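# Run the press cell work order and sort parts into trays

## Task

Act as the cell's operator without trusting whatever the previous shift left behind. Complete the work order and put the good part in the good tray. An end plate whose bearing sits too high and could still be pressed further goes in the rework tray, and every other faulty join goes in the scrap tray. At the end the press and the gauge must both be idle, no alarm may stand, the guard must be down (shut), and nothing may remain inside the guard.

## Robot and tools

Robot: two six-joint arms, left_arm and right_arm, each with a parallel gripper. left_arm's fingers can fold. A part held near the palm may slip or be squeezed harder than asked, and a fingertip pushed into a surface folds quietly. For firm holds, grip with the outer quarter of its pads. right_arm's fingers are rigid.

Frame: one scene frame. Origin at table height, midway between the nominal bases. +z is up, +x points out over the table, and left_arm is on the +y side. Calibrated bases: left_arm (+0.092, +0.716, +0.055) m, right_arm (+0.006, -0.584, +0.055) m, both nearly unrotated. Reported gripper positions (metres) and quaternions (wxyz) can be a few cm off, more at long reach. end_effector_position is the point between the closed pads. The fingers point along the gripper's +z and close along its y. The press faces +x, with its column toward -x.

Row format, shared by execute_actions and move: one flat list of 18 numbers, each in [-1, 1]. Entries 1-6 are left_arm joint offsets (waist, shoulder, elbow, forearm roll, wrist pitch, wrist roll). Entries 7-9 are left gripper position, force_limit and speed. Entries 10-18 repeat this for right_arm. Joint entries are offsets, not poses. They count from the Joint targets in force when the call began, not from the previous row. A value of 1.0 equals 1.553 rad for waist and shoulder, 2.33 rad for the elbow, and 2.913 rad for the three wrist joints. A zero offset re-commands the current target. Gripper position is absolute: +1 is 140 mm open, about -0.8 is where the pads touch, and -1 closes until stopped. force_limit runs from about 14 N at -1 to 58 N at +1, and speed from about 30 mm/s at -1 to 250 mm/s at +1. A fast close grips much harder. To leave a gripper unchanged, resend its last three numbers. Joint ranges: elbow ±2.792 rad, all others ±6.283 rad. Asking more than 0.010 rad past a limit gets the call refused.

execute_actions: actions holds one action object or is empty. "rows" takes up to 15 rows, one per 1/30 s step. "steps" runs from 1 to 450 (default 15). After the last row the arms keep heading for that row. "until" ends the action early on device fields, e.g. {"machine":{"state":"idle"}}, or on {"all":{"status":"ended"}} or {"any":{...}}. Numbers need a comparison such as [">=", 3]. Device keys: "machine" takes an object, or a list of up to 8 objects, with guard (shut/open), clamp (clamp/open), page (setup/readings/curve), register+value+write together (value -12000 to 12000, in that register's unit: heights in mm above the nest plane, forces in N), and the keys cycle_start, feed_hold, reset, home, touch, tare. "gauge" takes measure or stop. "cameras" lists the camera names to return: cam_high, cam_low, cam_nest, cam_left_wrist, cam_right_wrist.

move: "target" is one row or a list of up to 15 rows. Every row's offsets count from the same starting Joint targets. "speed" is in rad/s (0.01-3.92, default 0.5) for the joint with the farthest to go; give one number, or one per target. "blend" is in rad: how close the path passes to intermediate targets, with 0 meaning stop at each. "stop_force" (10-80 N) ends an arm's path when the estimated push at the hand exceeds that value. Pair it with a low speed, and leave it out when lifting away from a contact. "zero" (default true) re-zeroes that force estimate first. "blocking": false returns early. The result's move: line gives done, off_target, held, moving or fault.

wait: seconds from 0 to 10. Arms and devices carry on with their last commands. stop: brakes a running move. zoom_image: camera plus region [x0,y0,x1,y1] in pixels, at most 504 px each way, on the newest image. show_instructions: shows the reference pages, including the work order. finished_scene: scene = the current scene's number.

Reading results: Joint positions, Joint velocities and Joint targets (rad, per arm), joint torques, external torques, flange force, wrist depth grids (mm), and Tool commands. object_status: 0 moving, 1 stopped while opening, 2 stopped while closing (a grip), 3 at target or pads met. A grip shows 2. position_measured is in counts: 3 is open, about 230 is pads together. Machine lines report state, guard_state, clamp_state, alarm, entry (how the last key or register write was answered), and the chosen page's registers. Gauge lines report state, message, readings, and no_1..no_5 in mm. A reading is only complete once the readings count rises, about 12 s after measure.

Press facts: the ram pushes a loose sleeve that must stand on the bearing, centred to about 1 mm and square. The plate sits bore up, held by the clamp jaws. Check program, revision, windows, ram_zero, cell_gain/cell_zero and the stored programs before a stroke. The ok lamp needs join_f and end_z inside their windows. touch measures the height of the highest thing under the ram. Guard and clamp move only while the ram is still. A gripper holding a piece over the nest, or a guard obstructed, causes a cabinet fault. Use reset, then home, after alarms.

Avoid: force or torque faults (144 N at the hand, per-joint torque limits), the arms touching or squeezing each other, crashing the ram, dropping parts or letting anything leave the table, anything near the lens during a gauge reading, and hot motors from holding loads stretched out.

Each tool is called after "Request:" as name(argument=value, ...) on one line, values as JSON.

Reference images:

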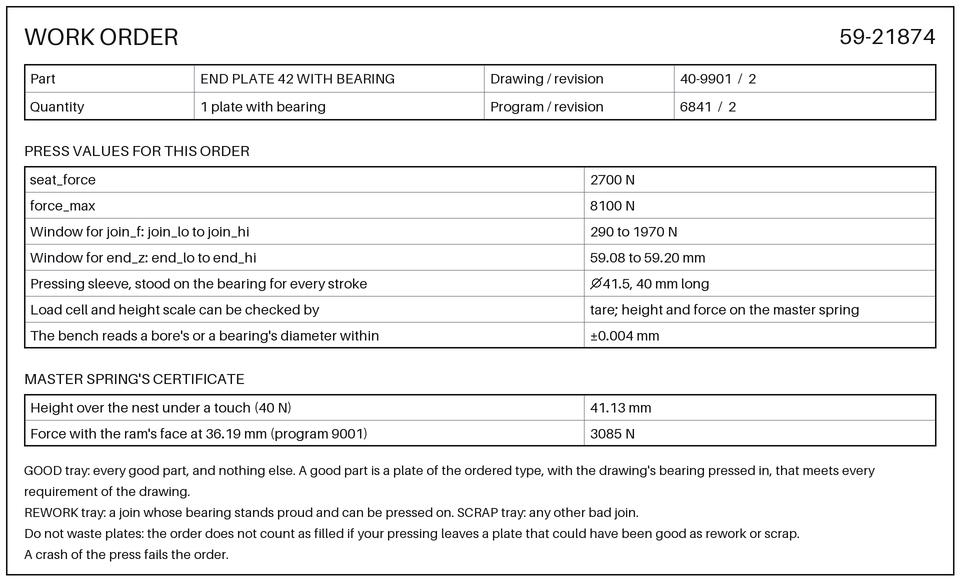

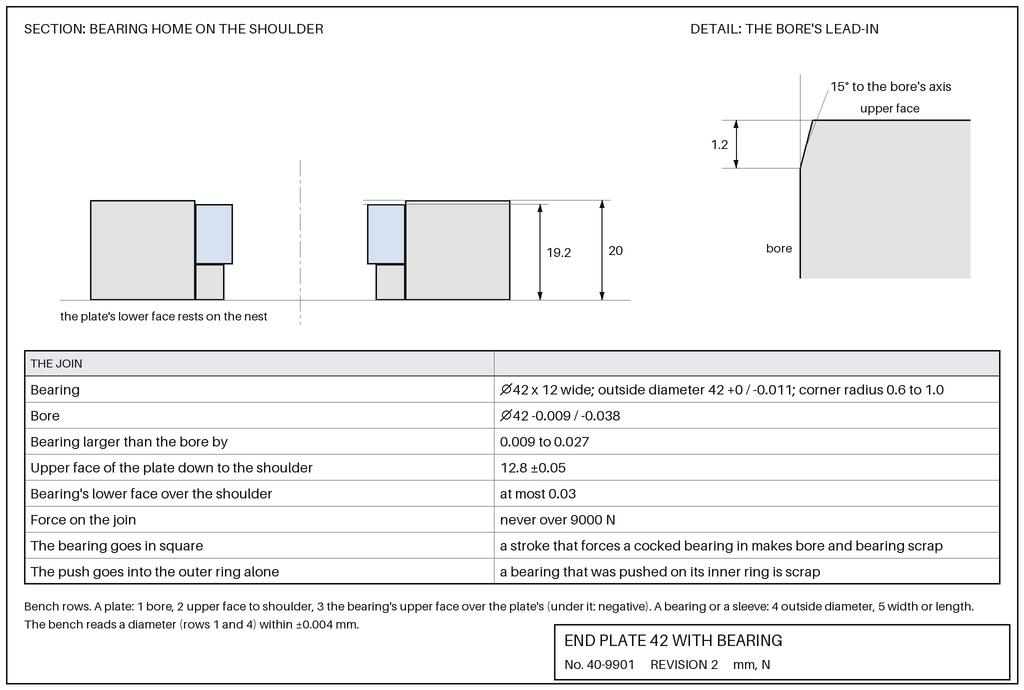

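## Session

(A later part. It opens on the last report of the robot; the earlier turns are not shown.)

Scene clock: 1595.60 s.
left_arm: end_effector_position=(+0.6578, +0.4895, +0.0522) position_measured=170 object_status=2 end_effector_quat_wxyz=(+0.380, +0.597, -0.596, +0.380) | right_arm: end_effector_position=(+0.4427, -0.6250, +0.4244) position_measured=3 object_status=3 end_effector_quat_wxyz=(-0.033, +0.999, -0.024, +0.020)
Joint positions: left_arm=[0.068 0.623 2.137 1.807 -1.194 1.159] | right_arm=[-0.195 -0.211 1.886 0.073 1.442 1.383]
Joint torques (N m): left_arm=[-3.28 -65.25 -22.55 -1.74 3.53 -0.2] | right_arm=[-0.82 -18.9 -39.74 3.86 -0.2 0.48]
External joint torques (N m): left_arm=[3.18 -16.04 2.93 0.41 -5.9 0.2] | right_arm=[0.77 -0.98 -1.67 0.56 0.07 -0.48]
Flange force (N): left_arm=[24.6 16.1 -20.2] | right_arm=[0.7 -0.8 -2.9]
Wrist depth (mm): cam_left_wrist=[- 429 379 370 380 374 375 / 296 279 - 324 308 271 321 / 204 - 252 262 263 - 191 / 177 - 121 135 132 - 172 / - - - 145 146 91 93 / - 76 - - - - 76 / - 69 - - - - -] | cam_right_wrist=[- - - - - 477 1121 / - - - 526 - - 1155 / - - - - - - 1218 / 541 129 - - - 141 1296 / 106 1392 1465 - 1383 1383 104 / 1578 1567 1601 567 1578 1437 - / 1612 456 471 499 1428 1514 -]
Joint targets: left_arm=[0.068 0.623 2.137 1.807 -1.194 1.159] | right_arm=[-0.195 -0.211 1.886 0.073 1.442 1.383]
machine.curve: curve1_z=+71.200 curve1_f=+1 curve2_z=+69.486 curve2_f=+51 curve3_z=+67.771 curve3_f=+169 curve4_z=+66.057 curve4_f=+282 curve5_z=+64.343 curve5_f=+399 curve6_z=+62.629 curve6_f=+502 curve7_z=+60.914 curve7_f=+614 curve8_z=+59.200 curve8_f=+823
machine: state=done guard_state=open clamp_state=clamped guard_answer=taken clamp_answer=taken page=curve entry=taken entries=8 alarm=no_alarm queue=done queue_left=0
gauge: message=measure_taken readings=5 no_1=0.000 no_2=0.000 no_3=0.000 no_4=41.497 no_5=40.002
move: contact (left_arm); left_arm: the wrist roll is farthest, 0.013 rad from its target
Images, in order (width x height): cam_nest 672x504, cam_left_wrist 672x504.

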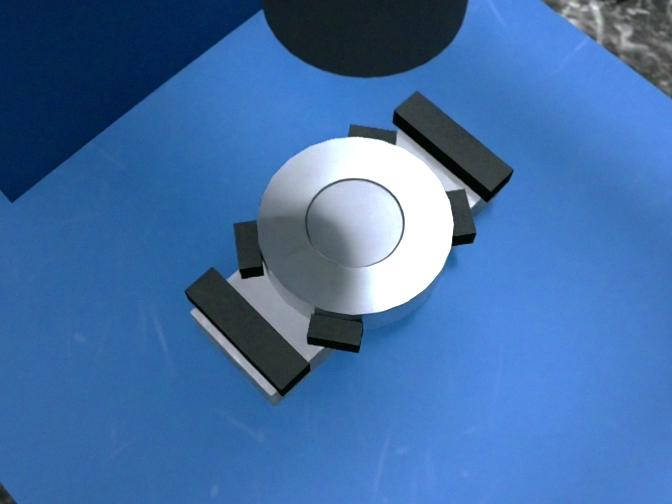

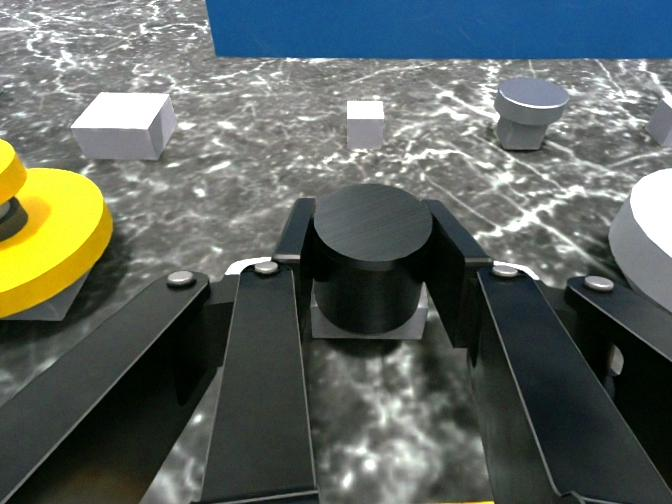

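Request:
execute_actions(actions=[{"rows":[[0,0,0,0,0,0,0.5,0,-1,0,0,0,0,0,0,1,1,1]],"steps":90,"machine":{"clamp":"open","page":"setup"}}])

Request:
move(target=[[0.0733,-0.0581,-0.0107,0.047,-0.0278,-0.0344,0.5,0,-1,0,0,0,0,0,0,1,1,1],[-0.3243,-0.2334,-0.0053,-0.0753,0.0779,-0.1532,0.5,0,-1,0,0,0,0,0,0,1,1,1],[-0.5041,-0.0554,-0.0648,-0.1951,0.1308,-0.0818,0.5,0,-1,0,0,0,0,0,0,1,1,1]], speed=[0.2,0.5,0.2], blend=[0.03,0.05,0], cameras=["cam_left_wrist","cam_nest"])

Request:
execute_actions(actions=[{"rows":[[0,0,0,0,0,0,-1,0,-1,0,0,0,0,0,0,1,1,1]],"steps":60}], cameras=["cam_left_wrist"])

Scene clock: 1614.57 s.
left_arm: end_effector_position=(+0.6578, +0.4895, +0.0522) position_measured=66 object_status=3 end_effector_quat_wxyz=(+0.380, +0.597, -0.596, +0.380) | right_arm: end_effector_position=(+0.4427, -0.6250, +0.4244) position_measured=3 object_status=3 end_effector_quat_wxyz=(-0.033, +0.999, -0.024, +0.020)
Joint positions: left_arm=[0.068 0.623 2.137 1.807 -1.194 1.159] | right_arm=[-0.195 -0.211 1.886 0.073 1.442 1.383]
Joint torques (N m): left_arm=[0.46 -75.13 -21.19 -1.06 -2.46 -0.11] | right_arm=[-0.87 -19.14 -39.65 3.89 -0.16 0.49]
External joint torques (N m): left_arm=[-0.55 -6.37 1.44 -0.27 0.12 0.11] | right_arm=[0.84 -0.9 -1.88 0.54 0.03 -0.5]
Flange force (N): left_arm=[10.9 7.5 -2.4] | right_arm=[1.2 -0.9 -3.2]
Wrist depth (mm): cam_left_wrist=[- 434 387 381 377 375 378 / 337 291 313 284 322 269 308 / 195 258 - 262 262 - 186 / 176 119 141 137 136 136 162 / - 89 - 151 176 - 102 / - - - 160 - - - / - - - 152 - - -] | cam_right_wrist=[488 - 508 - 494 - 1115 / 518 - 519 - - - 1205 / 587 536 - - - 532 1225 / - 137 - - 565 150 1281 / 106 1437 1418 - 1326 1367 104 / 1525 1514 1484 578 1428 1428 - / 1612 454 470 497 1484 1525 -]
Joint targets: left_arm=[0.068 0.623 2.137 1.807 -1.194 1.159] | right_arm=[-0.195 -0.211 1.886 0.073 1.442 1.383]
machine.setup: program=+6841 ram_zero=+156.398 seat_force=+2700 force_max=+8100 join_lo=+290 join_hi=+1970 end_lo=+59.080 end_hi=+59.200 cell_gain=+2.177 cell_zero=+30 program_revision=+2 program_top=+59.200 stored1_number=+1770 stored1_revision=+3 stored2_number=+6410 stored2_revision=+5 stored3_number=+9001 stored3_revision=+1 stored4_number=+6841 stored4_revision=+2 stored5_number=+8052 stored5_revision=+4
machine: state=idle guard_state=open clamp_state=open guard_answer=taken clamp_answer=taken page=setup entry=taken entries=8 alarm=no_alarm queue=done queue_left=0
gauge: message=measure_taken readings=5 no_1=0.000 no_2=0.000 no_3=0.000 no_4=41.497 no_5=40.002

Scene clock: 1618.63 s.
left_arm: end_effector_position=(+0.6000, +0.0216, +0.1449) position_measured=66 object_status=3 end_effector_quat_wxyz=(+0.380, +0.596, -0.596, +0.380) | right_arm: end_effector_position=(+0.4427, -0.6250, +0.4244) position_measured=3 object_status=3 end_effector_quat_wxyz=(-0.033, +0.999, -0.024, +0.020)
Joint positions: left_arm=[-0.715 0.537 1.986 1.238 -0.813 0.921] | right_arm=[-0.195 -0.211 1.886 0.073 1.442 1.383]
Joint torques (N m): left_arm=[0.61 -77.02 -31.09 -0.07 -2.11 -0.16] | right_arm=[-1.48 -19.09 -39.76 3.98 -0.17 0.47]
External joint torques (N m): left_arm=[-0.66 -6.78 1.18 -0.22 0.08 0.16] | right_arm=[1.44 -0.68 -1.43 0.42 0.06 -0.47]
Flange force (N): left_arm=[6.0 8.7 -8.1] | right_arm=[1.2 -2.3 -2.3]
Wrist depth (mm): cam_left_wrist=[- - - 644 - - - / - 310 290 294 297 294 308 / 238 249 248 183 214 249 239 / 214 119 152 152 153 145 202 / - 89 179 141 142 170 102 / - 157 157 132 132 157 106 / - - 137 113 114 137 -] | cam_right_wrist=[- 494 - - - - 1110 / - - - - - 486 1167 / 570 551 - 552 555 530 1211 / 530 137 - - 569 150 1281 / 106 1437 1428 - 1375 1367 104 / 106 1567 1504 556 1437 1446 - / 1612 456 466 490 1535 1525 -]
Joint targets: left_arm=[-0.715 0.537 1.986 1.238 -0.813 0.921] | right_arm=[-0.195 -0.211 1.886 0.073 1.442 1.383]
machine.setup: program=+6841 ram_zero=+156.398 seat_force=+2700 force_max=+8100 join_lo=+290 join_hi=+1970 end_lo=+59.080 end_hi=+59.200 cell_gain=+2.177 cell_zero=+30 program_revision=+2 program_top=+59.200 stored1_number=+1770 stored1_revision=+3 stored2_number=+6410 stored2_revision=+5 stored3_number=+9001 stored3_revision=+1 stored4_number=+6841 stored4_revision=+2 stored5_number=+8052 stored5_revision=+4
machine: state=idle guard_state=open clamp_state=open guard_answer=taken clamp_answer=taken page=setup entry=taken entries=8 alarm=no_alarm queue=done queue_left=0
gauge: message=measure_taken readings=5 no_1=0.000 no_2=0.000 no_3=0.000 no_4=41.497 no_5=40.002
move: done
Images, in order (width x height): cam_nest 672x504, cam_left_wrist 672x504.

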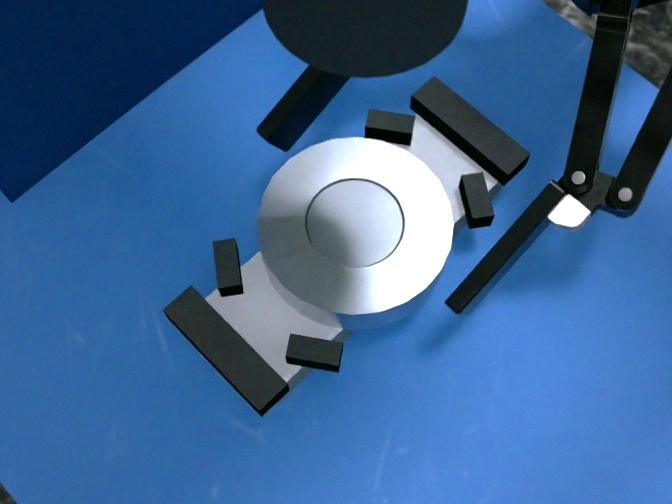

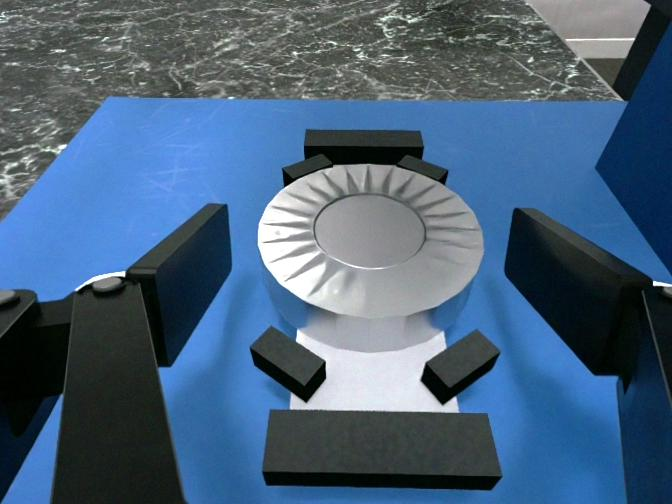

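Scene clock: 1620.83 s.
left_arm: end_effector_position=(+0.6000, +0.0216, +0.1449) position_measured=104 object_status=2 end_effector_quat_wxyz=(+0.380, +0.596, -0.596, +0.380) | right_arm: end_effector_position=(+0.4427, -0.6250, +0.4244) position_measured=3 object_status=3 end_effector_quat_wxyz=(-0.033, +0.999, -0.024, +0.020)
Joint positions: left_arm=[-0.715 0.537 1.986 1.238 -0.813 0.921] | right_arm=[-0.195 -0.211 1.886 0.073 1.442 1.383]
Joint torques (N m): left_arm=[-4.4 -70.13 -30.97 0.33 -0.52 0.08] | right_arm=[-1.17 -18.47 -39.64 3.91 -0.19 0.42]
External joint torques (N m): left_arm=[4.3 -13.55 1.01 -0.62 -1.53 -0.08] | right_arm=[1.15 -1.63 -1.87 0.53 0.07 -0.42]
Flange force (N): left_arm=[9.3 8.7 -21.6] | right_arm=[0.1 -1.9 -3.3]
Wrist depth (mm): cam_left_wrist=[- - 683 755 - - 2362 / - 296 297 294 294 296 - / 248 249 249 183 215 250 246 / 214 208 143 152 158 140 208 / - 90 134 141 143 119 76 / - - 153 132 133 153 - / - - 134 113 114 134 -] | cam_right_wrist=[- - - - 488 484 1110 / 543 - - 516 529 503 1161 / - 556 - 537 544 - 1225 / - 127 - 560 - 141 1259 / 106 1446 1428 - 1410 1342 104 / 1590 1546 1494 559 1484 1474 - / 1624 459 463 496 1546 1546 -]
Joint targets: left_arm=[-0.715 0.537 1.986 1.238 -0.813 0.921] | right_arm=[-0.195 -0.211 1.886 0.073 1.442 1.383]
machine.setup: program=+6841 ram_zero=+156.398 seat_force=+2700 force_max=+8100 join_lo=+290 join_hi=+1970 end_lo=+59.080 end_hi=+59.200 cell_gain=+2.177 cell_zero=+30 program_revision=+2 program_top=+59.200 stored1_number=+1770 stored1_revision=+3 stored2_number=+6410 stored2_revision=+5 stored3_number=+9001 stored3_revision=+1 stored4_number=+6841 stored4_revision=+2 stored5_number=+8052 stored5_revision=+4
machine: state=idle guard_state=open clamp_state=open guard_answer=taken clamp_answer=taken page=setup entry=taken entries=8 alarm=no_alarm queue=done queue_left=0
gauge: message=measure_taken readings=5 no_1=0.000 no_2=0.000 no_3=0.000 no_4=41.497 no_5=40.002
Images, in order (width x height): cam_left_wrist 672x504.

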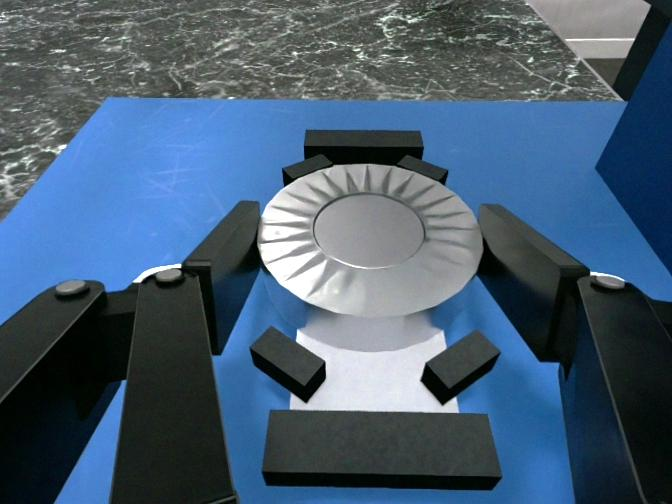

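Request:
move(target=[[0,-0.0303,-0.0052,0.0192,0.0055,-0.0273,-1,0,-1,0,0,0,0,0,0,1,1,1],[0.1798,-0.1779,0.0595,0.1197,-0.0529,-0.0714,-1,0,-1,0,0,0,0,0,0,1,1,1],[0.2672,-0.2813,0.1777,-0.4253,0.0903,0.2232,-1,0,-1,0,0,0,0,0,0,1,1,1]], speed=[0.1,0.3,0.7], blend=[0.02,0.05,0])

Request:
move(target=[-0.1991,0.2265,0.0093,-0.7746,-0.2563,0.0783,-1,0,-1,0,0,0,0,0,0,1,1,1], speed=0.6, cameras=["cam_left_wrist","cam_high"])

Scene clock: 1644.03 s.
left_arm: end_effector_position=(+0.7764, +0.5428, +0.2539) position_measured=104 object_status=2 end_effector_quat_wxyz=(+0.083, +0.819, -0.122, +0.555) | right_arm: end_effector_position=(+0.4427, -0.6250, +0.4244) position_measured=3 object_status=3 end_effector_quat_wxyz=(-0.033, +0.999, -0.024, +0.020)
Joint positions: left_arm=[-0.3 0.1 2.4 0 -0.55 1.571] | right_arm=[-0.195 -0.211 1.886 0.073 1.442 1.383]
Joint torques (N m): left_arm=[0.65 -36.97 -31.49 2.8 -3.72 -0.12] | right_arm=[-1 -19.08 -39.55 3.87 -0.2 0.51]
External joint torques (N m): left_arm=[-0.73 -2.01 3.03 -0.15 1.07 0.12] | right_arm=[0.96 -0.77 -1.74 0.54 0.08 -0.51]
Flange force (N): left_arm=[1.3 3.5 -8.8] | right_arm=[1.2 -1.1 -3.0]
Wrist depth (mm): cam_left_wrist=[- 1327 1458 - 1952 1889 - / - 1467 1544 - 2128 1699 774 / - 1789 633 182 176 - 660 / - - 143 153 153 136 - / - 90 134 139 143 111 76 / - - - - 337 - - / - - - - 319 - -] | cam_right_wrist=[- - - 490 - - 1138 / - - - 529 - - 1104 / - - - - - - 1225 / - 127 - - - 141 1259 / 106 1410 1446 - 1375 1288 104 / 106 1601 - 590 1465 1446 - / - 455 476 497 1567 1578 -]
Joint targets: left_arm=[-0.300 0.100 2.400 -0.001 -0.550 1.571] | right_arm=[-0.195 -0.211 1.886 0.073 1.442 1.383]
machine.setup: program=+6841 ram_zero=+156.398 seat_force=+2700 force_max=+8100 join_lo=+290 join_hi=+1970 end_lo=+59.080 end_hi=+59.200 cell_gain=+2.177 cell_zero=+30 program_revision=+2 program_top=+59.200 stored1_number=+1770 stored1_revision=+3 stored2_number=+6410 stored2_revision=+5 stored3_number=+9001 stored3_revision=+1 stored4_number=+6841 stored4_revision=+2 stored5_number=+8052 stored5_revision=+4
machine: state=idle guard_state=open clamp_state=open guard_answer=taken clamp_answer=taken page=setup entry=taken entries=8 alarm=no_alarm queue=done queue_left=0
gauge: message=measure_taken readings=5 no_1=0.000 no_2=0.000 no_3=0.000 no_4=41.497 no_5=40.002
move: done

Scene clock: 1648.30 s.
left_arm: end_effector_position=(+0.4554, +0.8069, +0.0861) position_measured=104 object_status=2 end_effector_quat_wxyz=(-0.380, +0.596, +0.596, +0.380) | right_arm: end_effector_position=(+0.4427, -0.6250, +0.4244) position_measured=3 object_status=3 end_effector_quat_wxyz=(-0.033, +0.999, -0.024, +0.020)
Joint positions: left_arm=[-0.609 0.452 2.422 -2.257 -1.297 1.799] | right_arm=[-0.195 -0.211 1.886 0.073 1.442 1.383]
Joint torques (N m): left_arm=[0.03 -48.82 -8.74 0.28 -3.54 -0.08] | right_arm=[-0.85 -19.23 -39.49 3.97 -0.2 0.51]
External joint torques (N m): left_arm=[-0.11 -4 1.95 -0.46 1.05 0.08] | right_arm=[0.84 -0.78 -1.94 0.45 0.08 -0.51]
Flange force (N): left_arm=[8.5 -6.3 -0.9] | right_arm=[1.4 -0.8 -3.3]
Wrist depth (mm): cam_left_wrist=[- - - - - - - / 1905 1920 1905 1874 1817 1817 1920 / 1534 1574 1596 177 317 314 1476 / 274 - 143 152 154 136 265 / - 90 213 141 154 119 76 / - - 197 198 198 193 - / - - 176 176 176 177 -] | cam_right_wrist=[- 544 486 - - - 1126 / - 519 - 526 - 512 1155 / - 551 551 - - - 1238 / 584 137 - - - 141 1252 / 106 1437 1465 - 1375 1358 104 / 1590 1567 1446 587 1446 1410 - / 1601 450 469 496 1514 1546 -]
Joint targets: left_arm=[-0.609 0.452 2.422 -2.257 -1.297 1.799] | right_arm=[-0.195 -0.211 1.886 0.073 1.442 1.383]
machine.setup: program=+6841 ram_zero=+156.398 seat_force=+2700 force_max=+8100 join_lo=+290 join_hi=+1970 end_lo=+59.080 end_hi=+59.200 cell_gain=+2.177 cell_zero=+30 program_revision=+2 program_top=+59.200 stored1_number=+1770 stored1_revision=+3 stored2_number=+6410 stored2_revision=+5 stored3_number=+9001 stored3_revision=+1 stored4_number=+6841 stored4_revision=+2 stored5_number=+8052 stored5_revision=+4
machine: state=idle guard_state=open clamp_state=open guard_answer=taken clamp_answer=taken page=setup entry=taken entries=8 alarm=no_alarm queue=done queue_left=0
gauge: message=measure_taken readings=5 no_1=0.000 no_2=0.000 no_3=0.000 no_4=41.497 no_5=40.002
move: done
Images, in order (width x height): cam_high 672x504, cam_left_wrist 672x504.

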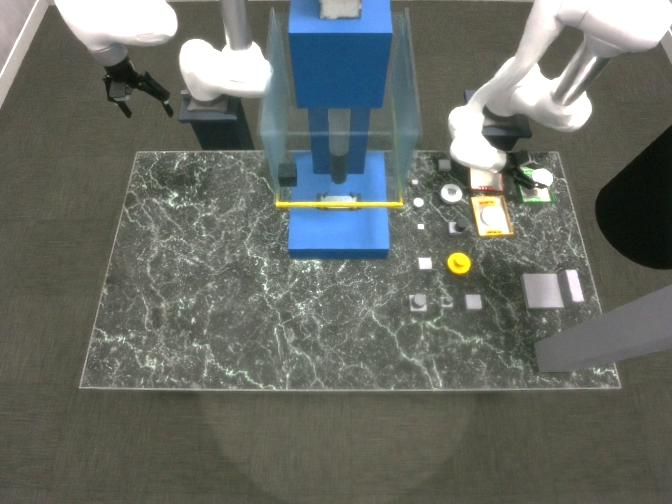

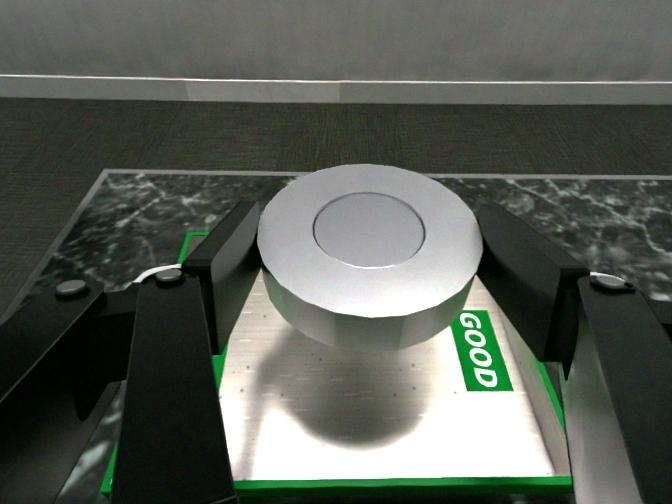

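Request:
move(target=[0,0.078,-0.0017,0.0107,0.0249,-0.0335,-1,0,-1,0,0,0,0,0,0,1,1,1], speed=0.1)

Request:
move(target=[0,0.0331,-0.0007,0.0045,0.0105,-0.0142,-1,0,-1,0,0,0,0,0,0,1,1,1], speed=0.03, stop_force=12, cameras=["cam_left_wrist"])

Scene clock: 1655.57 s.
left_arm: end_effector_position=(+0.4571, +0.8062, +0.0359) position_measured=104 object_status=2 end_effector_quat_wxyz=(-0.380, +0.596, +0.596, +0.380) | right_arm: end_effector_position=(+0.4427, -0.6250, +0.4244) position_measured=3 object_status=3 end_effector_quat_wxyz=(-0.033, +0.999, -0.024, +0.020)
Joint positions: left_arm=[-0.609 0.573 2.418 -2.226 -1.224 1.702] | right_arm=[-0.195 -0.211 1.886 0.073 1.442 1.383]
Joint torques (N m): left_arm=[0.31 -54.98 -3.63 0.24 -3.61 -0.18] | right_arm=[-1.26 -18.98 -39.83 3.94 -0.21 0.44]
External joint torques (N m): left_arm=[-0.38 -3.71 2.08 -0.33 1.06 0.18] | right_arm=[1.23 -1.12 -1.74 0.5 0.08 -0.44]
Flange force (N): left_arm=[8.3 -5.7 -1.9] | right_arm=[0.8 -2.0 -3.0]
Wrist depth (mm): cam_left_wrist=[- - - - 1724 1905 - / 1845 1860 1889 1889 1920 1860 1749 / 242 213 221 177 217 219 226 / - 178 143 153 153 140 203 / - 90 157 141 155 119 75 / - - 145 145 145 145 - / - - 128 125 129 128 -] | cam_right_wrist=[504 - - - - 465 1093 / - - - - - - 1167 / - 551 - - - - 1238 / - 137 581 - - 141 1281 / 106 1410 1446 - 1428 1367 104 / 1546 1578 1504 567 1484 1455 - / 1590 455 467 497 637 1514 -]
Joint targets: left_arm=[-0.609 0.573 2.418 -2.226 -1.224 1.702] | right_arm=[-0.195 -0.211 1.886 0.073 1.442 1.383]
machine.setup: program=+6841 ram_zero=+156.398 seat_force=+2700 force_max=+8100 join_lo=+290 join_hi=+1970 end_lo=+59.080 end_hi=+59.200 cell_gain=+2.177 cell_zero=+30 program_revision=+2 program_top=+59.200 stored1_number=+1770 stored1_revision=+3 stored2_number=+6410 stored2_revision=+5 stored3_number=+9001 stored3_revision=+1 stored4_number=+6841 stored4_revision=+2 stored5_number=+8052 stored5_revision=+4
machine: state=idle guard_state=open clamp_state=open guard_answer=taken clamp_answer=taken page=setup entry=taken entries=8 alarm=no_alarm queue=done queue_left=0
gauge: message=measure_taken readings=5 no_1=0.000 no_2=0.000 no_3=0.000 no_4=41.497 no_5=40.002
move: done

Scene clock: 1656.90 s.
left_arm: end_effector_position=(+0.4566, +0.8065, +0.0269) position_measured=104 object_status=2 end_effector_quat_wxyz=(-0.380, +0.596, +0.596, +0.380) | right_arm: end_effector_position=(+0.4427, -0.6250, +0.4244) position_measured=3 object_status=3 end_effector_quat_wxyz=(-0.033, +0.999, -0.024, +0.020)
Joint positions: left_arm=[-0.609 0.595 2.417 -2.22 -1.212 1.684] | right_arm=[-0.195 -0.211 1.886 0.073 1.442 1.383]
Joint torques (N m): left_arm=[1.02 -48.9 -5.18 -0.44 5.05 -0.34] | right_arm=[-1.06 -19.27 -39.83 3.98 -0.25 0.5]
External joint torques (N m): left_arm=[-1.09 -11.1 4.58 0.36 -7.61 0.34] | right_arm=[1.01 -0.62 -1.57 0.44 0.13 -0.51]
Flange force (N): left_arm=[34.4 -6.1 -16.7] | right_arm=[1.2 -1.2 -2.8]
Wrist depth (mm): cam_left_wrist=[- - 1737 - - - - / 1968 2036 1968 271 1860 1889 1711 / - 202 208 183 208 207 - / - 174 143 152 154 140 192 / - 90 147 143 147 120 76 / - - 136 139 136 121 - / - - 122 123 - 123 -] | cam_right_wrist=[518 - - 477 468 - 1110 / 534 - - - 515 - 1199 / - 575 - - - - 1231 / 530 137 - - - 142 1238 / 106 148 1446 - 1383 1375 104 / 1556 1484 1121 537 1446 1525 - / 1601 453 467 496 1546 1556 -]
Joint targets: left_arm=[-0.609 0.595 2.417 -2.220 -1.212 1.684] | right_arm=[-0.195 -0.211 1.886 0.073 1.442 1.383]
machine.setup: program=+6841 ram_zero=+156.398 seat_force=+2700 force_max=+8100 join_lo=+290 join_hi=+1970 end_lo=+59.080 end_hi=+59.200 cell_gain=+2.177 cell_zero=+30 program_revision=+2 program_top=+59.200 stored1_number=+1770 stored1_revision=+3 stored2_number=+6410 stored2_revision=+5 stored3_number=+9001 stored3_revision=+1 stored4_number=+6841 stored4_revision=+2 stored5_number=+8052 stored5_revision=+4
machine: state=idle guard_state=open clamp_state=open guard_answer=taken clamp_answer=taken page=setup entry=taken entries=8 alarm=no_alarm queue=done queue_left=0
gauge: message=measure_taken readings=5 no_1=0.000 no_2=0.000 no_3=0.000 no_4=41.497 no_5=40.002
move: contact (left_arm); left_arm: the shoulder is farthest, 0.030 rad from its target
Images, in order (width x height): cam_left_wrist 672x504.

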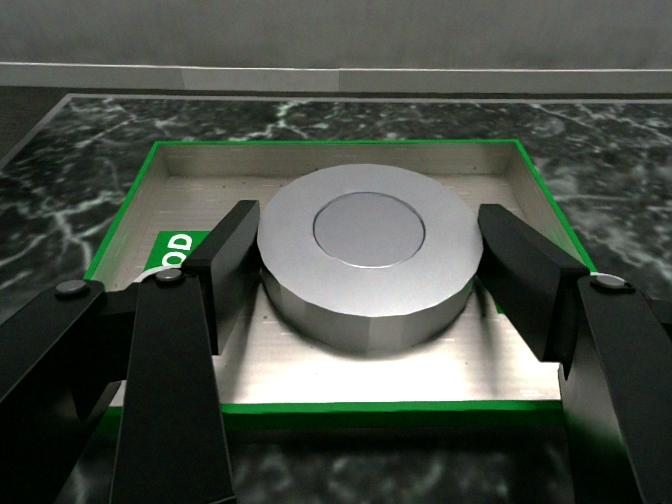

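Request:
execute_actions(actions=[{"rows":[[0,0,0,0,0,0,0.3,0,-1,0,0,0,0,0,0,1,1,1]],"steps":45}])

Request:
move(target=[[0,-0.0923,0.002,-0.0125,-0.029,0.0395,0.3,0,-1,0,0,0,0,0,0,1,1,1],[0.199,-0.3187,-0.0073,0.7621,0.2273,-0.0388,0.3,0,-1,0,0,0,0,0,0,1,1,1]], speed=[0.12,0.6], blend=[0.02,0], cameras=["cam_high","cam_left_wrist"])

Request:
execute_actions(actions=[{"machine":[{"guard":"shut"}],"steps":120,"until":{"machine":{"guard_state":"shut"}}}], cameras=["cam_high","cam_nest"])

Request:
zoom_image(camera="cam_high", region=[390, 140, 610, 330])

Scene clock: 1664.40 s.
left_arm: end_effector_position=(+0.4566, +0.8065, +0.0269) position_measured=91 object_status=3 end_effector_quat_wxyz=(-0.380, +0.596, +0.596, +0.380) | right_arm: end_effector_position=(+0.4427, -0.6250, +0.4244) position_measured=3 object_status=3 end_effector_quat_wxyz=(-0.033, +0.999, -0.024, +0.020)
Joint positions: left_arm=[-0.609 0.595 2.417 -2.22 -1.212 1.684] | right_arm=[-0.195 -0.211 1.886 0.073 1.442 1.383]
Joint torques (N m): left_arm=[0.23 -54.25 -3.17 0.11 -2.59 -0.06] | right_arm=[-1.14 -19.09 -39.73 3.88 -0.23 0.45]
External joint torques (N m): left_arm=[-0.31 -5.64 2.29 -0.19 0.05 0.06] | right_arm=[1.09 -0.75 -1.64 0.53 0.11 -0.45]
Flange force (N): left_arm=[13.7 -5.7 -4.2] | right_arm=[1.2 -1.5 -2.9]
Wrist depth (mm): cam_left_wrist=[- 1652 - - - - - / 282 271 269 269 1817 2128 1831 / 218 203 207 182 199 208 223 / 183 174 146 152 153 139 179 / - 84 146 142 146 138 77 / - - 135 138 136 135 - / - - - 123 - - -] | cam_right_wrist=[- 506 - - - - 1115 / - - 536 - 514 - 1155 / - - 556 570 499 543 1231 / 551 128 - - 588 549 1266 / 106 1437 1446 900 1342 1375 104 / 1590 1556 1465 576 1465 1437 - / 1636 455 468 494 1567 1546 -]
Joint targets: left_arm=[-0.609 0.595 2.417 -2.220 -1.212 1.684] | right_arm=[-0.195 -0.211 1.886 0.073 1.442 1.383]
machine.setup: program=+6841 ram_zero=+156.398 seat_force=+2700 force_max=+8100 join_lo=+290 join_hi=+1970 end_lo=+59.080 end_hi=+59.200 cell_gain=+2.177 cell_zero=+30 program_revision=+2 program_top=+59.200 stored1_number=+1770 stored1_revision=+3 stored2_number=+6410 stored2_revision=+5 stored3_number=+9001 stored3_revision=+1 stored4_number=+6841 stored4_revision=+2 stored5_number=+8052 stored5_revision=+4
machine: state=idle guard_state=open clamp_state=open guard_answer=taken clamp_answer=taken page=setup entry=taken entries=8 alarm=no_alarm queue=done queue_left=0
gauge: message=measure_taken readings=5 no_1=0.000 no_2=0.000 no_3=0.000 no_4=41.497 no_5=40.002

Scene clock: 1669.83 s.
left_arm: end_effector_position=(+0.7762, +0.5426, +0.2541) position_measured=91 object_status=3 end_effector_quat_wxyz=(+0.083, +0.819, -0.122, +0.555) | right_arm: end_effector_position=(+0.4427, -0.6250, +0.4244) position_measured=3 object_status=3 end_effector_quat_wxyz=(-0.033, +0.999, -0.024, +0.020)
Joint positions: left_arm=[-0.3 0.1 2.4 0 -0.55 1.571] | right_arm=[-0.195 -0.211 1.886 0.073 1.442 1.383]
Joint torques (N m): left_arm=[0.12 -35.12 -29.71 2.66 -2.66 -0.08] | right_arm=[-1.22 -19 -39.71 3.89 -0.21 0.5]
External joint torques (N m): left_arm=[-0.24 -3.57 1.19 0 0.01 0.08] | right_arm=[1.17 -0.88 -1.71 0.54 0.09 -0.5]
Flange force (N): left_arm=[2.9 1.5 -8.8] | right_arm=[1.1 -1.6 -2.9]
Wrist depth (mm): cam_left_wrist=[- 1270 1389 1175 1776 - - / - - - 1687 2054 2019 2019 / - 534 635 - - 679 - / - 475 147 504 - 138 484 / - 84 413 - - 119 77 / - - - - 326 - - / - - 336 341 312 - -] | cam_right_wrist=[- - - - - - 1115 / - - - - - - 1167 / 567 556 - - - - 1238 / - 134 - - 572 149 1288 / 106 1474 1465 - 1465 1358 104 / 1567 1578 - 582 1428 1437 - / 1590 456 463 497 1556 1556 -]
Joint targets: left_arm=[-0.300 0.100 2.400 0.000 -0.550 1.571] | right_arm=[-0.195 -0.211 1.886 0.073 1.442 1.383]
machine.setup: program=+6841 ram_zero=+156.398 seat_force=+2700 force_max=+8100 join_lo=+290 join_hi=+1970 end_lo=+59.080 end_hi=+59.200 cell_gain=+2.177 cell_zero=+30 program_revision=+2 program_top=+59.200 stored1_number=+1770 stored1_revision=+3 stored2_number=+6410 stored2_revision=+5 stored3_number=+9001 stored3_revision=+1 stored4_number=+6841 stored4_revision=+2 stored5_number=+8052 stored5_revision=+4
machine: state=idle guard_state=open clamp_state=open guard_answer=taken clamp_answer=taken page=setup entry=taken entries=8 alarm=no_alarm queue=done queue_left=0
gauge: message=measure_taken readings=5 no_1=0.000 no_2=0.000 no_3=0.000 no_4=41.497 no_5=40.002
move: done
Images, in order (width x height): cam_high 672x504, cam_left_wrist 672x504.

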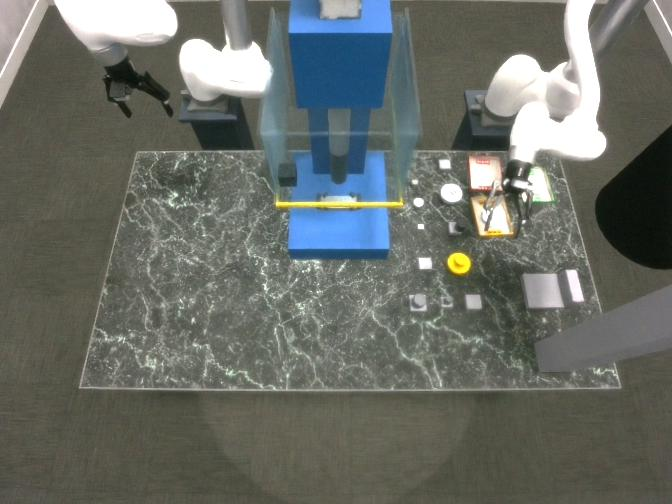

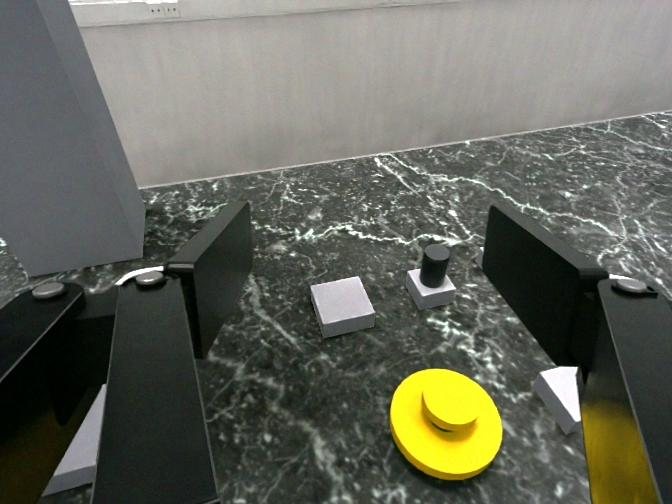

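Scene clock: 1671.53 s.
left_arm: end_effector_position=(+0.7762, +0.5426, +0.2541) position_measured=91 object_status=3 end_effector_quat_wxyz=(+0.083, +0.819, -0.122, +0.555) | right_arm: end_effector_position=(+0.4427, -0.6250, +0.4244) position_measured=3 object_status=3 end_effector_quat_wxyz=(-0.033, +0.999, -0.024, +0.020)
Joint positions: left_arm=[-0.3 0.1 2.4 0 -0.55 1.571] | right_arm=[-0.195 -0.211 1.886 0.073 1.442 1.383]
Joint torques (N m): left_arm=[-0.03 -34.67 -29.7 2.67 -2.72 -0.14] | right_arm=[-0.86 -19.22 -39.84 3.89 -0.18 0.48]
External joint torques (N m): left_arm=[-0.04 -4.01 1.37 -0.03 0.09 0.14] | right_arm=[0.8 -0.63 -1.57 0.53 0.06 -0.48]
Flange force (N): left_arm=[3.5 1.3 -10.0] | right_arm=[1.2 -0.8 -2.7]
Wrist depth (mm): cam_left_wrist=[- 1193 1217 - 1675 - 2090 / - 1458 - - 1803 - 1968 / - 1629 - - 635 681 - / 489 474 131 - - 138 - / - 84 117 - 437 112 77 / - - - - 335 377 - / - - - 325 310 - -] | cam_right_wrist=[508 505 494 - - 478 1115 / - - - - 515 - 1143 / - - - - - - 1245 / 584 128 - 587 1311 141 1266 / 106 1428 1392 - 1392 1318 104 / 1556 1535 1525 - 1266 1474 - / 1578 454 471 495 1535 1535 -]
Joint targets: left_arm=[-0.300 0.100 2.400 0.000 -0.550 1.571] | right_arm=[-0.195 -0.211 1.886 0.073 1.442 1.383]
Tool commands: left_gripper/position=+0.3 left_gripper/force_limit=+0.0 left_gripper/speed=-1.0 right_gripper/position=+1.0 right_gripper/force_limit=+1.0 right_gripper/speed=+1.0
machine.setup: program=+6841 ram_zero=+156.398 seat_force=+2700 force_max=+8100 join_lo=+290 join_hi=+1970 end_lo=+59.080 end_hi=+59.200 cell_gain=+2.177 cell_zero=+30 program_revision=+2 program_top=+59.200 stored1_number=+1770 stored1_revision=+3 stored2_number=+6410 stored2_revision=+5 stored3_number=+9001 stored3_revision=+1 stored4_number=+6841 stored4_revision=+2 stored5_number=+8052 stored5_revision=+4
machine: state=idle guard_state=shut clamp_state=open guard_answer=taken clamp_answer=taken page=setup entry=taken entries=8 alarm=no_alarm queue=running queue_left=0
gauge: message=measure_taken readings=5 no_1=0.000 no_2=0.000 no_3=0.000 no_4=41.497 no_5=40.002
Images, in order (width x height): cam_high 672x504, cam_nest 672x504.

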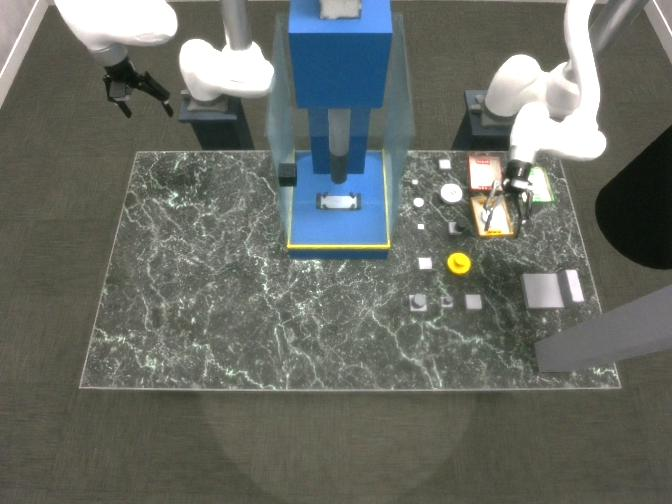

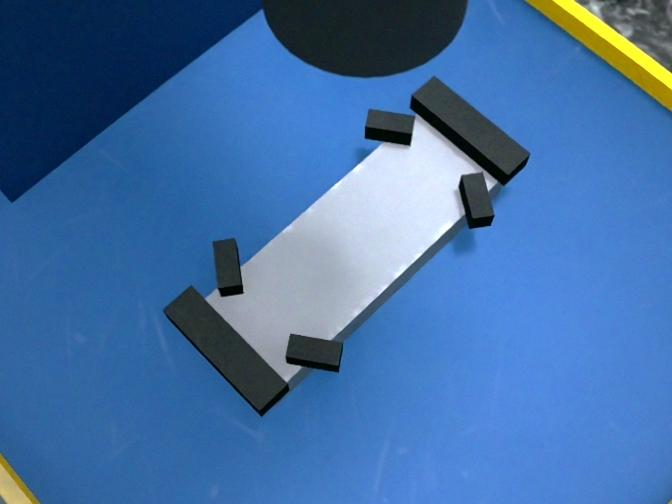

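Scaled by 2.291 from the camera's 672x504 image, which has a finer 960x720 frame.

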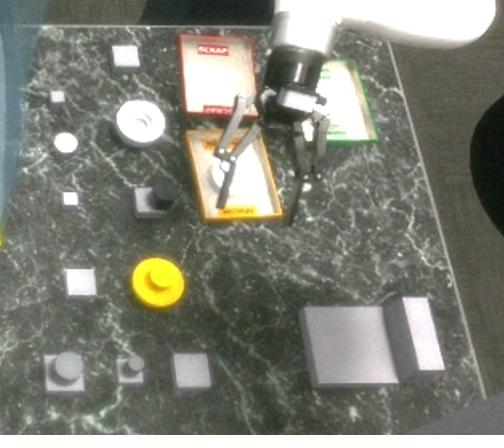

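Request:
execute_actions(actions=[], cameras=["cam_high","cam_low"])

Scene clock: 1699.40 s.
left_arm: end_effector_position=(+0.7762, +0.5426, +0.2541) position_measured=91 object_status=3 end_effector_quat_wxyz=(+0.083, +0.819, -0.122, +0.555) | right_arm: end_effector_position=(+0.4427, -0.6250, +0.4244) position_measured=3 object_status=3 end_effector_quat_wxyz=(-0.033, +0.999, -0.024, +0.020)
Joint positions: left_arm=[-0.3 0.1 2.4 0 -0.55 1.571] | right_arm=[-0.195 -0.211 1.886 0.073 1.442 1.383]
Joint velocities: within noise
Joint torques (N m): left_arm=[0.23 -34.75 -29.48 2.73 -2.69 -0.07] | right_arm=[-1.17 -18.6 -39.64 3.9 -0.17 0.54]
External joint torques (N m): left_arm=[-0.31 -3.81 1.08 -0.08 0.05 0.07] | right_arm=[1.14 -1.25 -1.61 0.5 0.06 -0.54]
Flange force (N): left_arm=[3.5 2.0 -9.2] | right_arm=[0.3 -1.5 -2.8]
Wrist depth (mm): cam_left_wrist=[- 1342 1495 1458 1554 - - / - 1476 1762 1585 1905 1845 2090 / - - 621 - 625 - - / - - 130 534 518 138 522 / - 84 442 424 - 119 78 / - - 373 385 322 380 - / - - 353 - 316 - -] | cam_right_wrist=[496 - - - 485 - 1155 / - 520 536 - - - 1155 / - 567 560 543 - - 1296 / - 148 562 569 567 141 - / 106 1428 1437 723 1367 1367 104 / 1567 1546 1525 581 1401 1535 - / 1590 449 469 496 1535 1590 -]
Joint targets: left_arm=[-0.300 0.100 2.400 0.000 -0.550 1.571] | right_arm=[-0.195 -0.211 1.886 0.073 1.442 1.383]
Tool commands: left_gripper/position=+0.3 left_gripper/force_limit=+0.0 left_gripper/speed=-1.0 right_gripper/position=+1.0 right_gripper/force_limit=+1.0 right_gripper/speed=+1.0
machine.setup: program=+6841 ram_zero=+156.398 seat_force=+2700 force_max=+8100 join_lo=+290 join_hi=+1970 end_lo=+59.080 end_hi=+59.200 cell_gain=+2.177 cell_zero=+30 program_revision=+2 program_top=+59.200 stored1_number=+1770 stored1_revision=+3 stored2_number=+6410 stored2_revision=+5 stored3_number=+9001 stored3_revision=+1 stored4_number=+6841 stored4_revision=+2 stored5_number=+8052 stored5_revision=+4
machine: state=idle guard_state=shut clamp_state=open guard_answer=taken clamp_answer=taken page=setup entry=taken entries=8 alarm=no_alarm queue=done queue_left=0
gauge: message=measure_taken readings=5 no_1=0.000 no_2=0.000 no_3=0.000 no_4=41.497 no_5=40.002
Images, in order (width x height): cam_high 672x504, cam_low 672x504.

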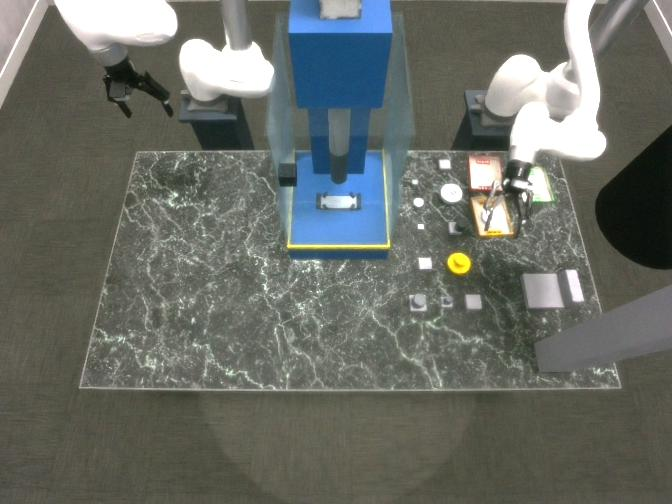

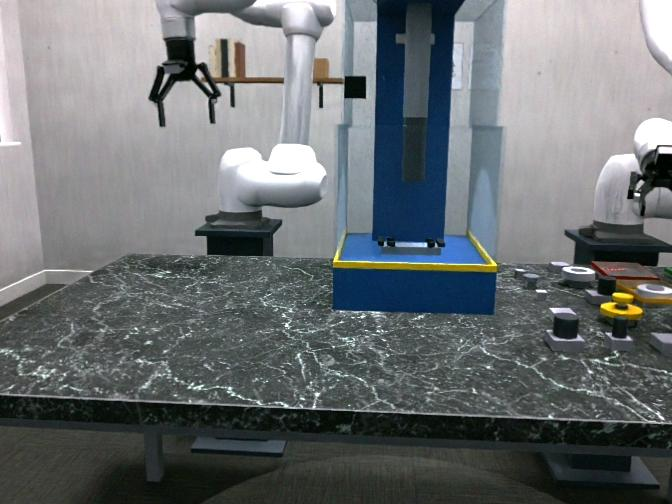

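Request:
zoom_image(camera="cam_high", region=[440, 140, 600, 260])

Request:
execute_actions(actions=[], cameras=["cam_left_wrist"])

Scaled by 3.150 from the camera's 672x504 image, which has a finer 960x720 frame.

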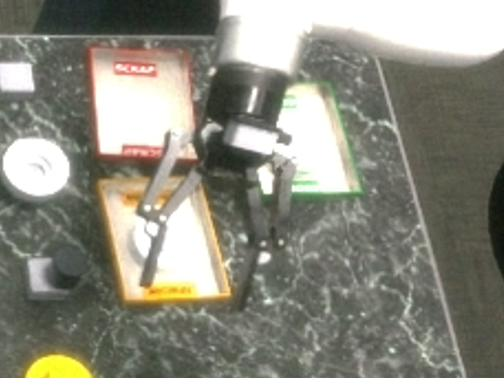

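Scene clock: 1702.07 s.
left_arm: end_effector_position=(+0.7762, +0.5426, +0.2541) position_measured=91 object_status=3 end_effector_quat_wxyz=(+0.083, +0.819, -0.122, +0.555) | right_arm: end_effector_position=(+0.4427, -0.6250, +0.4244) position_measured=3 object_status=3 end_effector_quat_wxyz=(-0.033, +0.999, -0.024, +0.020)
Joint positions: left_arm=[-0.3 0.1 2.4 0 -0.55 1.571] | right_arm=[-0.195 -0.211 1.886 0.073 1.442 1.383]
Joint velocities: within noise
Joint torques (N m): left_arm=[0.25 -34.83 -29.31 2.73 -2.73 -0.14] | right_arm=[-0.8 -18.97 -39.7 3.9 -0.16 0.48]
External joint torques (N m): left_arm=[-0.32 -3.94 0.99 -0.09 0.09 0.14] | right_arm=[0.76 -0.99 -1.75 0.52 0.04 -0.49]
Flange force (N): left_arm=[3.9 2.2 -9.4] | right_arm=[0.8 -0.7 -3.0]
Wrist depth (mm): cam_left_wrist=[- 1350 - - 1544 1803 1776 / - - - 1675 - - 2167 / 439 - 642 652 - 647 626 / - - 148 500 - 138 488 / - 84 116 421 439 119 77 / - - - 383 337 381 - / - - 337 345 318 - -] | cam_right_wrist=[- - - - 490 - 1110 / - 535 507 558 - 514 1143 / 543 - 545 555 - - 1225 / 553 148 - 545 - 142 1231 / 106 1418 1418 - 1367 1392 104 / - 1484 1494 567 1455 1494 - / - 452 469 500 596 1578 -]
Joint targets: left_arm=[-0.300 0.100 2.400 0.000 -0.550 1.571] | right_arm=[-0.195 -0.211 1.886 0.073 1.442 1.383]
Tool commands: left_gripper/position=+0.3 left_gripper/force_limit=+0.0 left_gripper/speed=-1.0 right_gripper/position=+1.0 right_gripper/force_limit=+1.0 right_gripper/speed=+1.0
machine.setup: program=+6841 ram_zero=+156.398 seat_force=+2700 force_max=+8100 join_lo=+290 join_hi=+1970 end_lo=+59.080 end_hi=+59.200 cell_gain=+2.177 cell_zero=+30 program_revision=+2 program_top=+59.200 stored1_number=+1770 stored1_revision=+3 stored2_number=+6410 stored2_revision=+5 stored3_number=+9001 stored3_revision=+1 stored4_number=+6841 stored4_revision=+2 stored5_number=+8052 stored5_revision=+4
machine: state=idle guard_state=shut clamp_state=open guard_answer=taken clamp_answer=taken page=setup entry=taken entries=8 alarm=no_alarm queue=done queue_left=0
gauge: message=measure_taken readings=5 no_1=0.000 no_2=0.000 no_3=0.000 no_4=41.497 no_5=40.002
Images, in order (width x height): cam_left_wrist 672x504.

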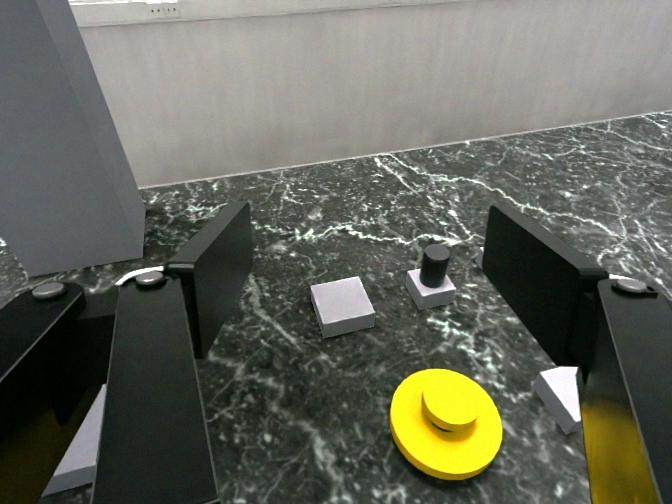

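Request:
finished_scene(scene=1)

The scene is finished: the task was done.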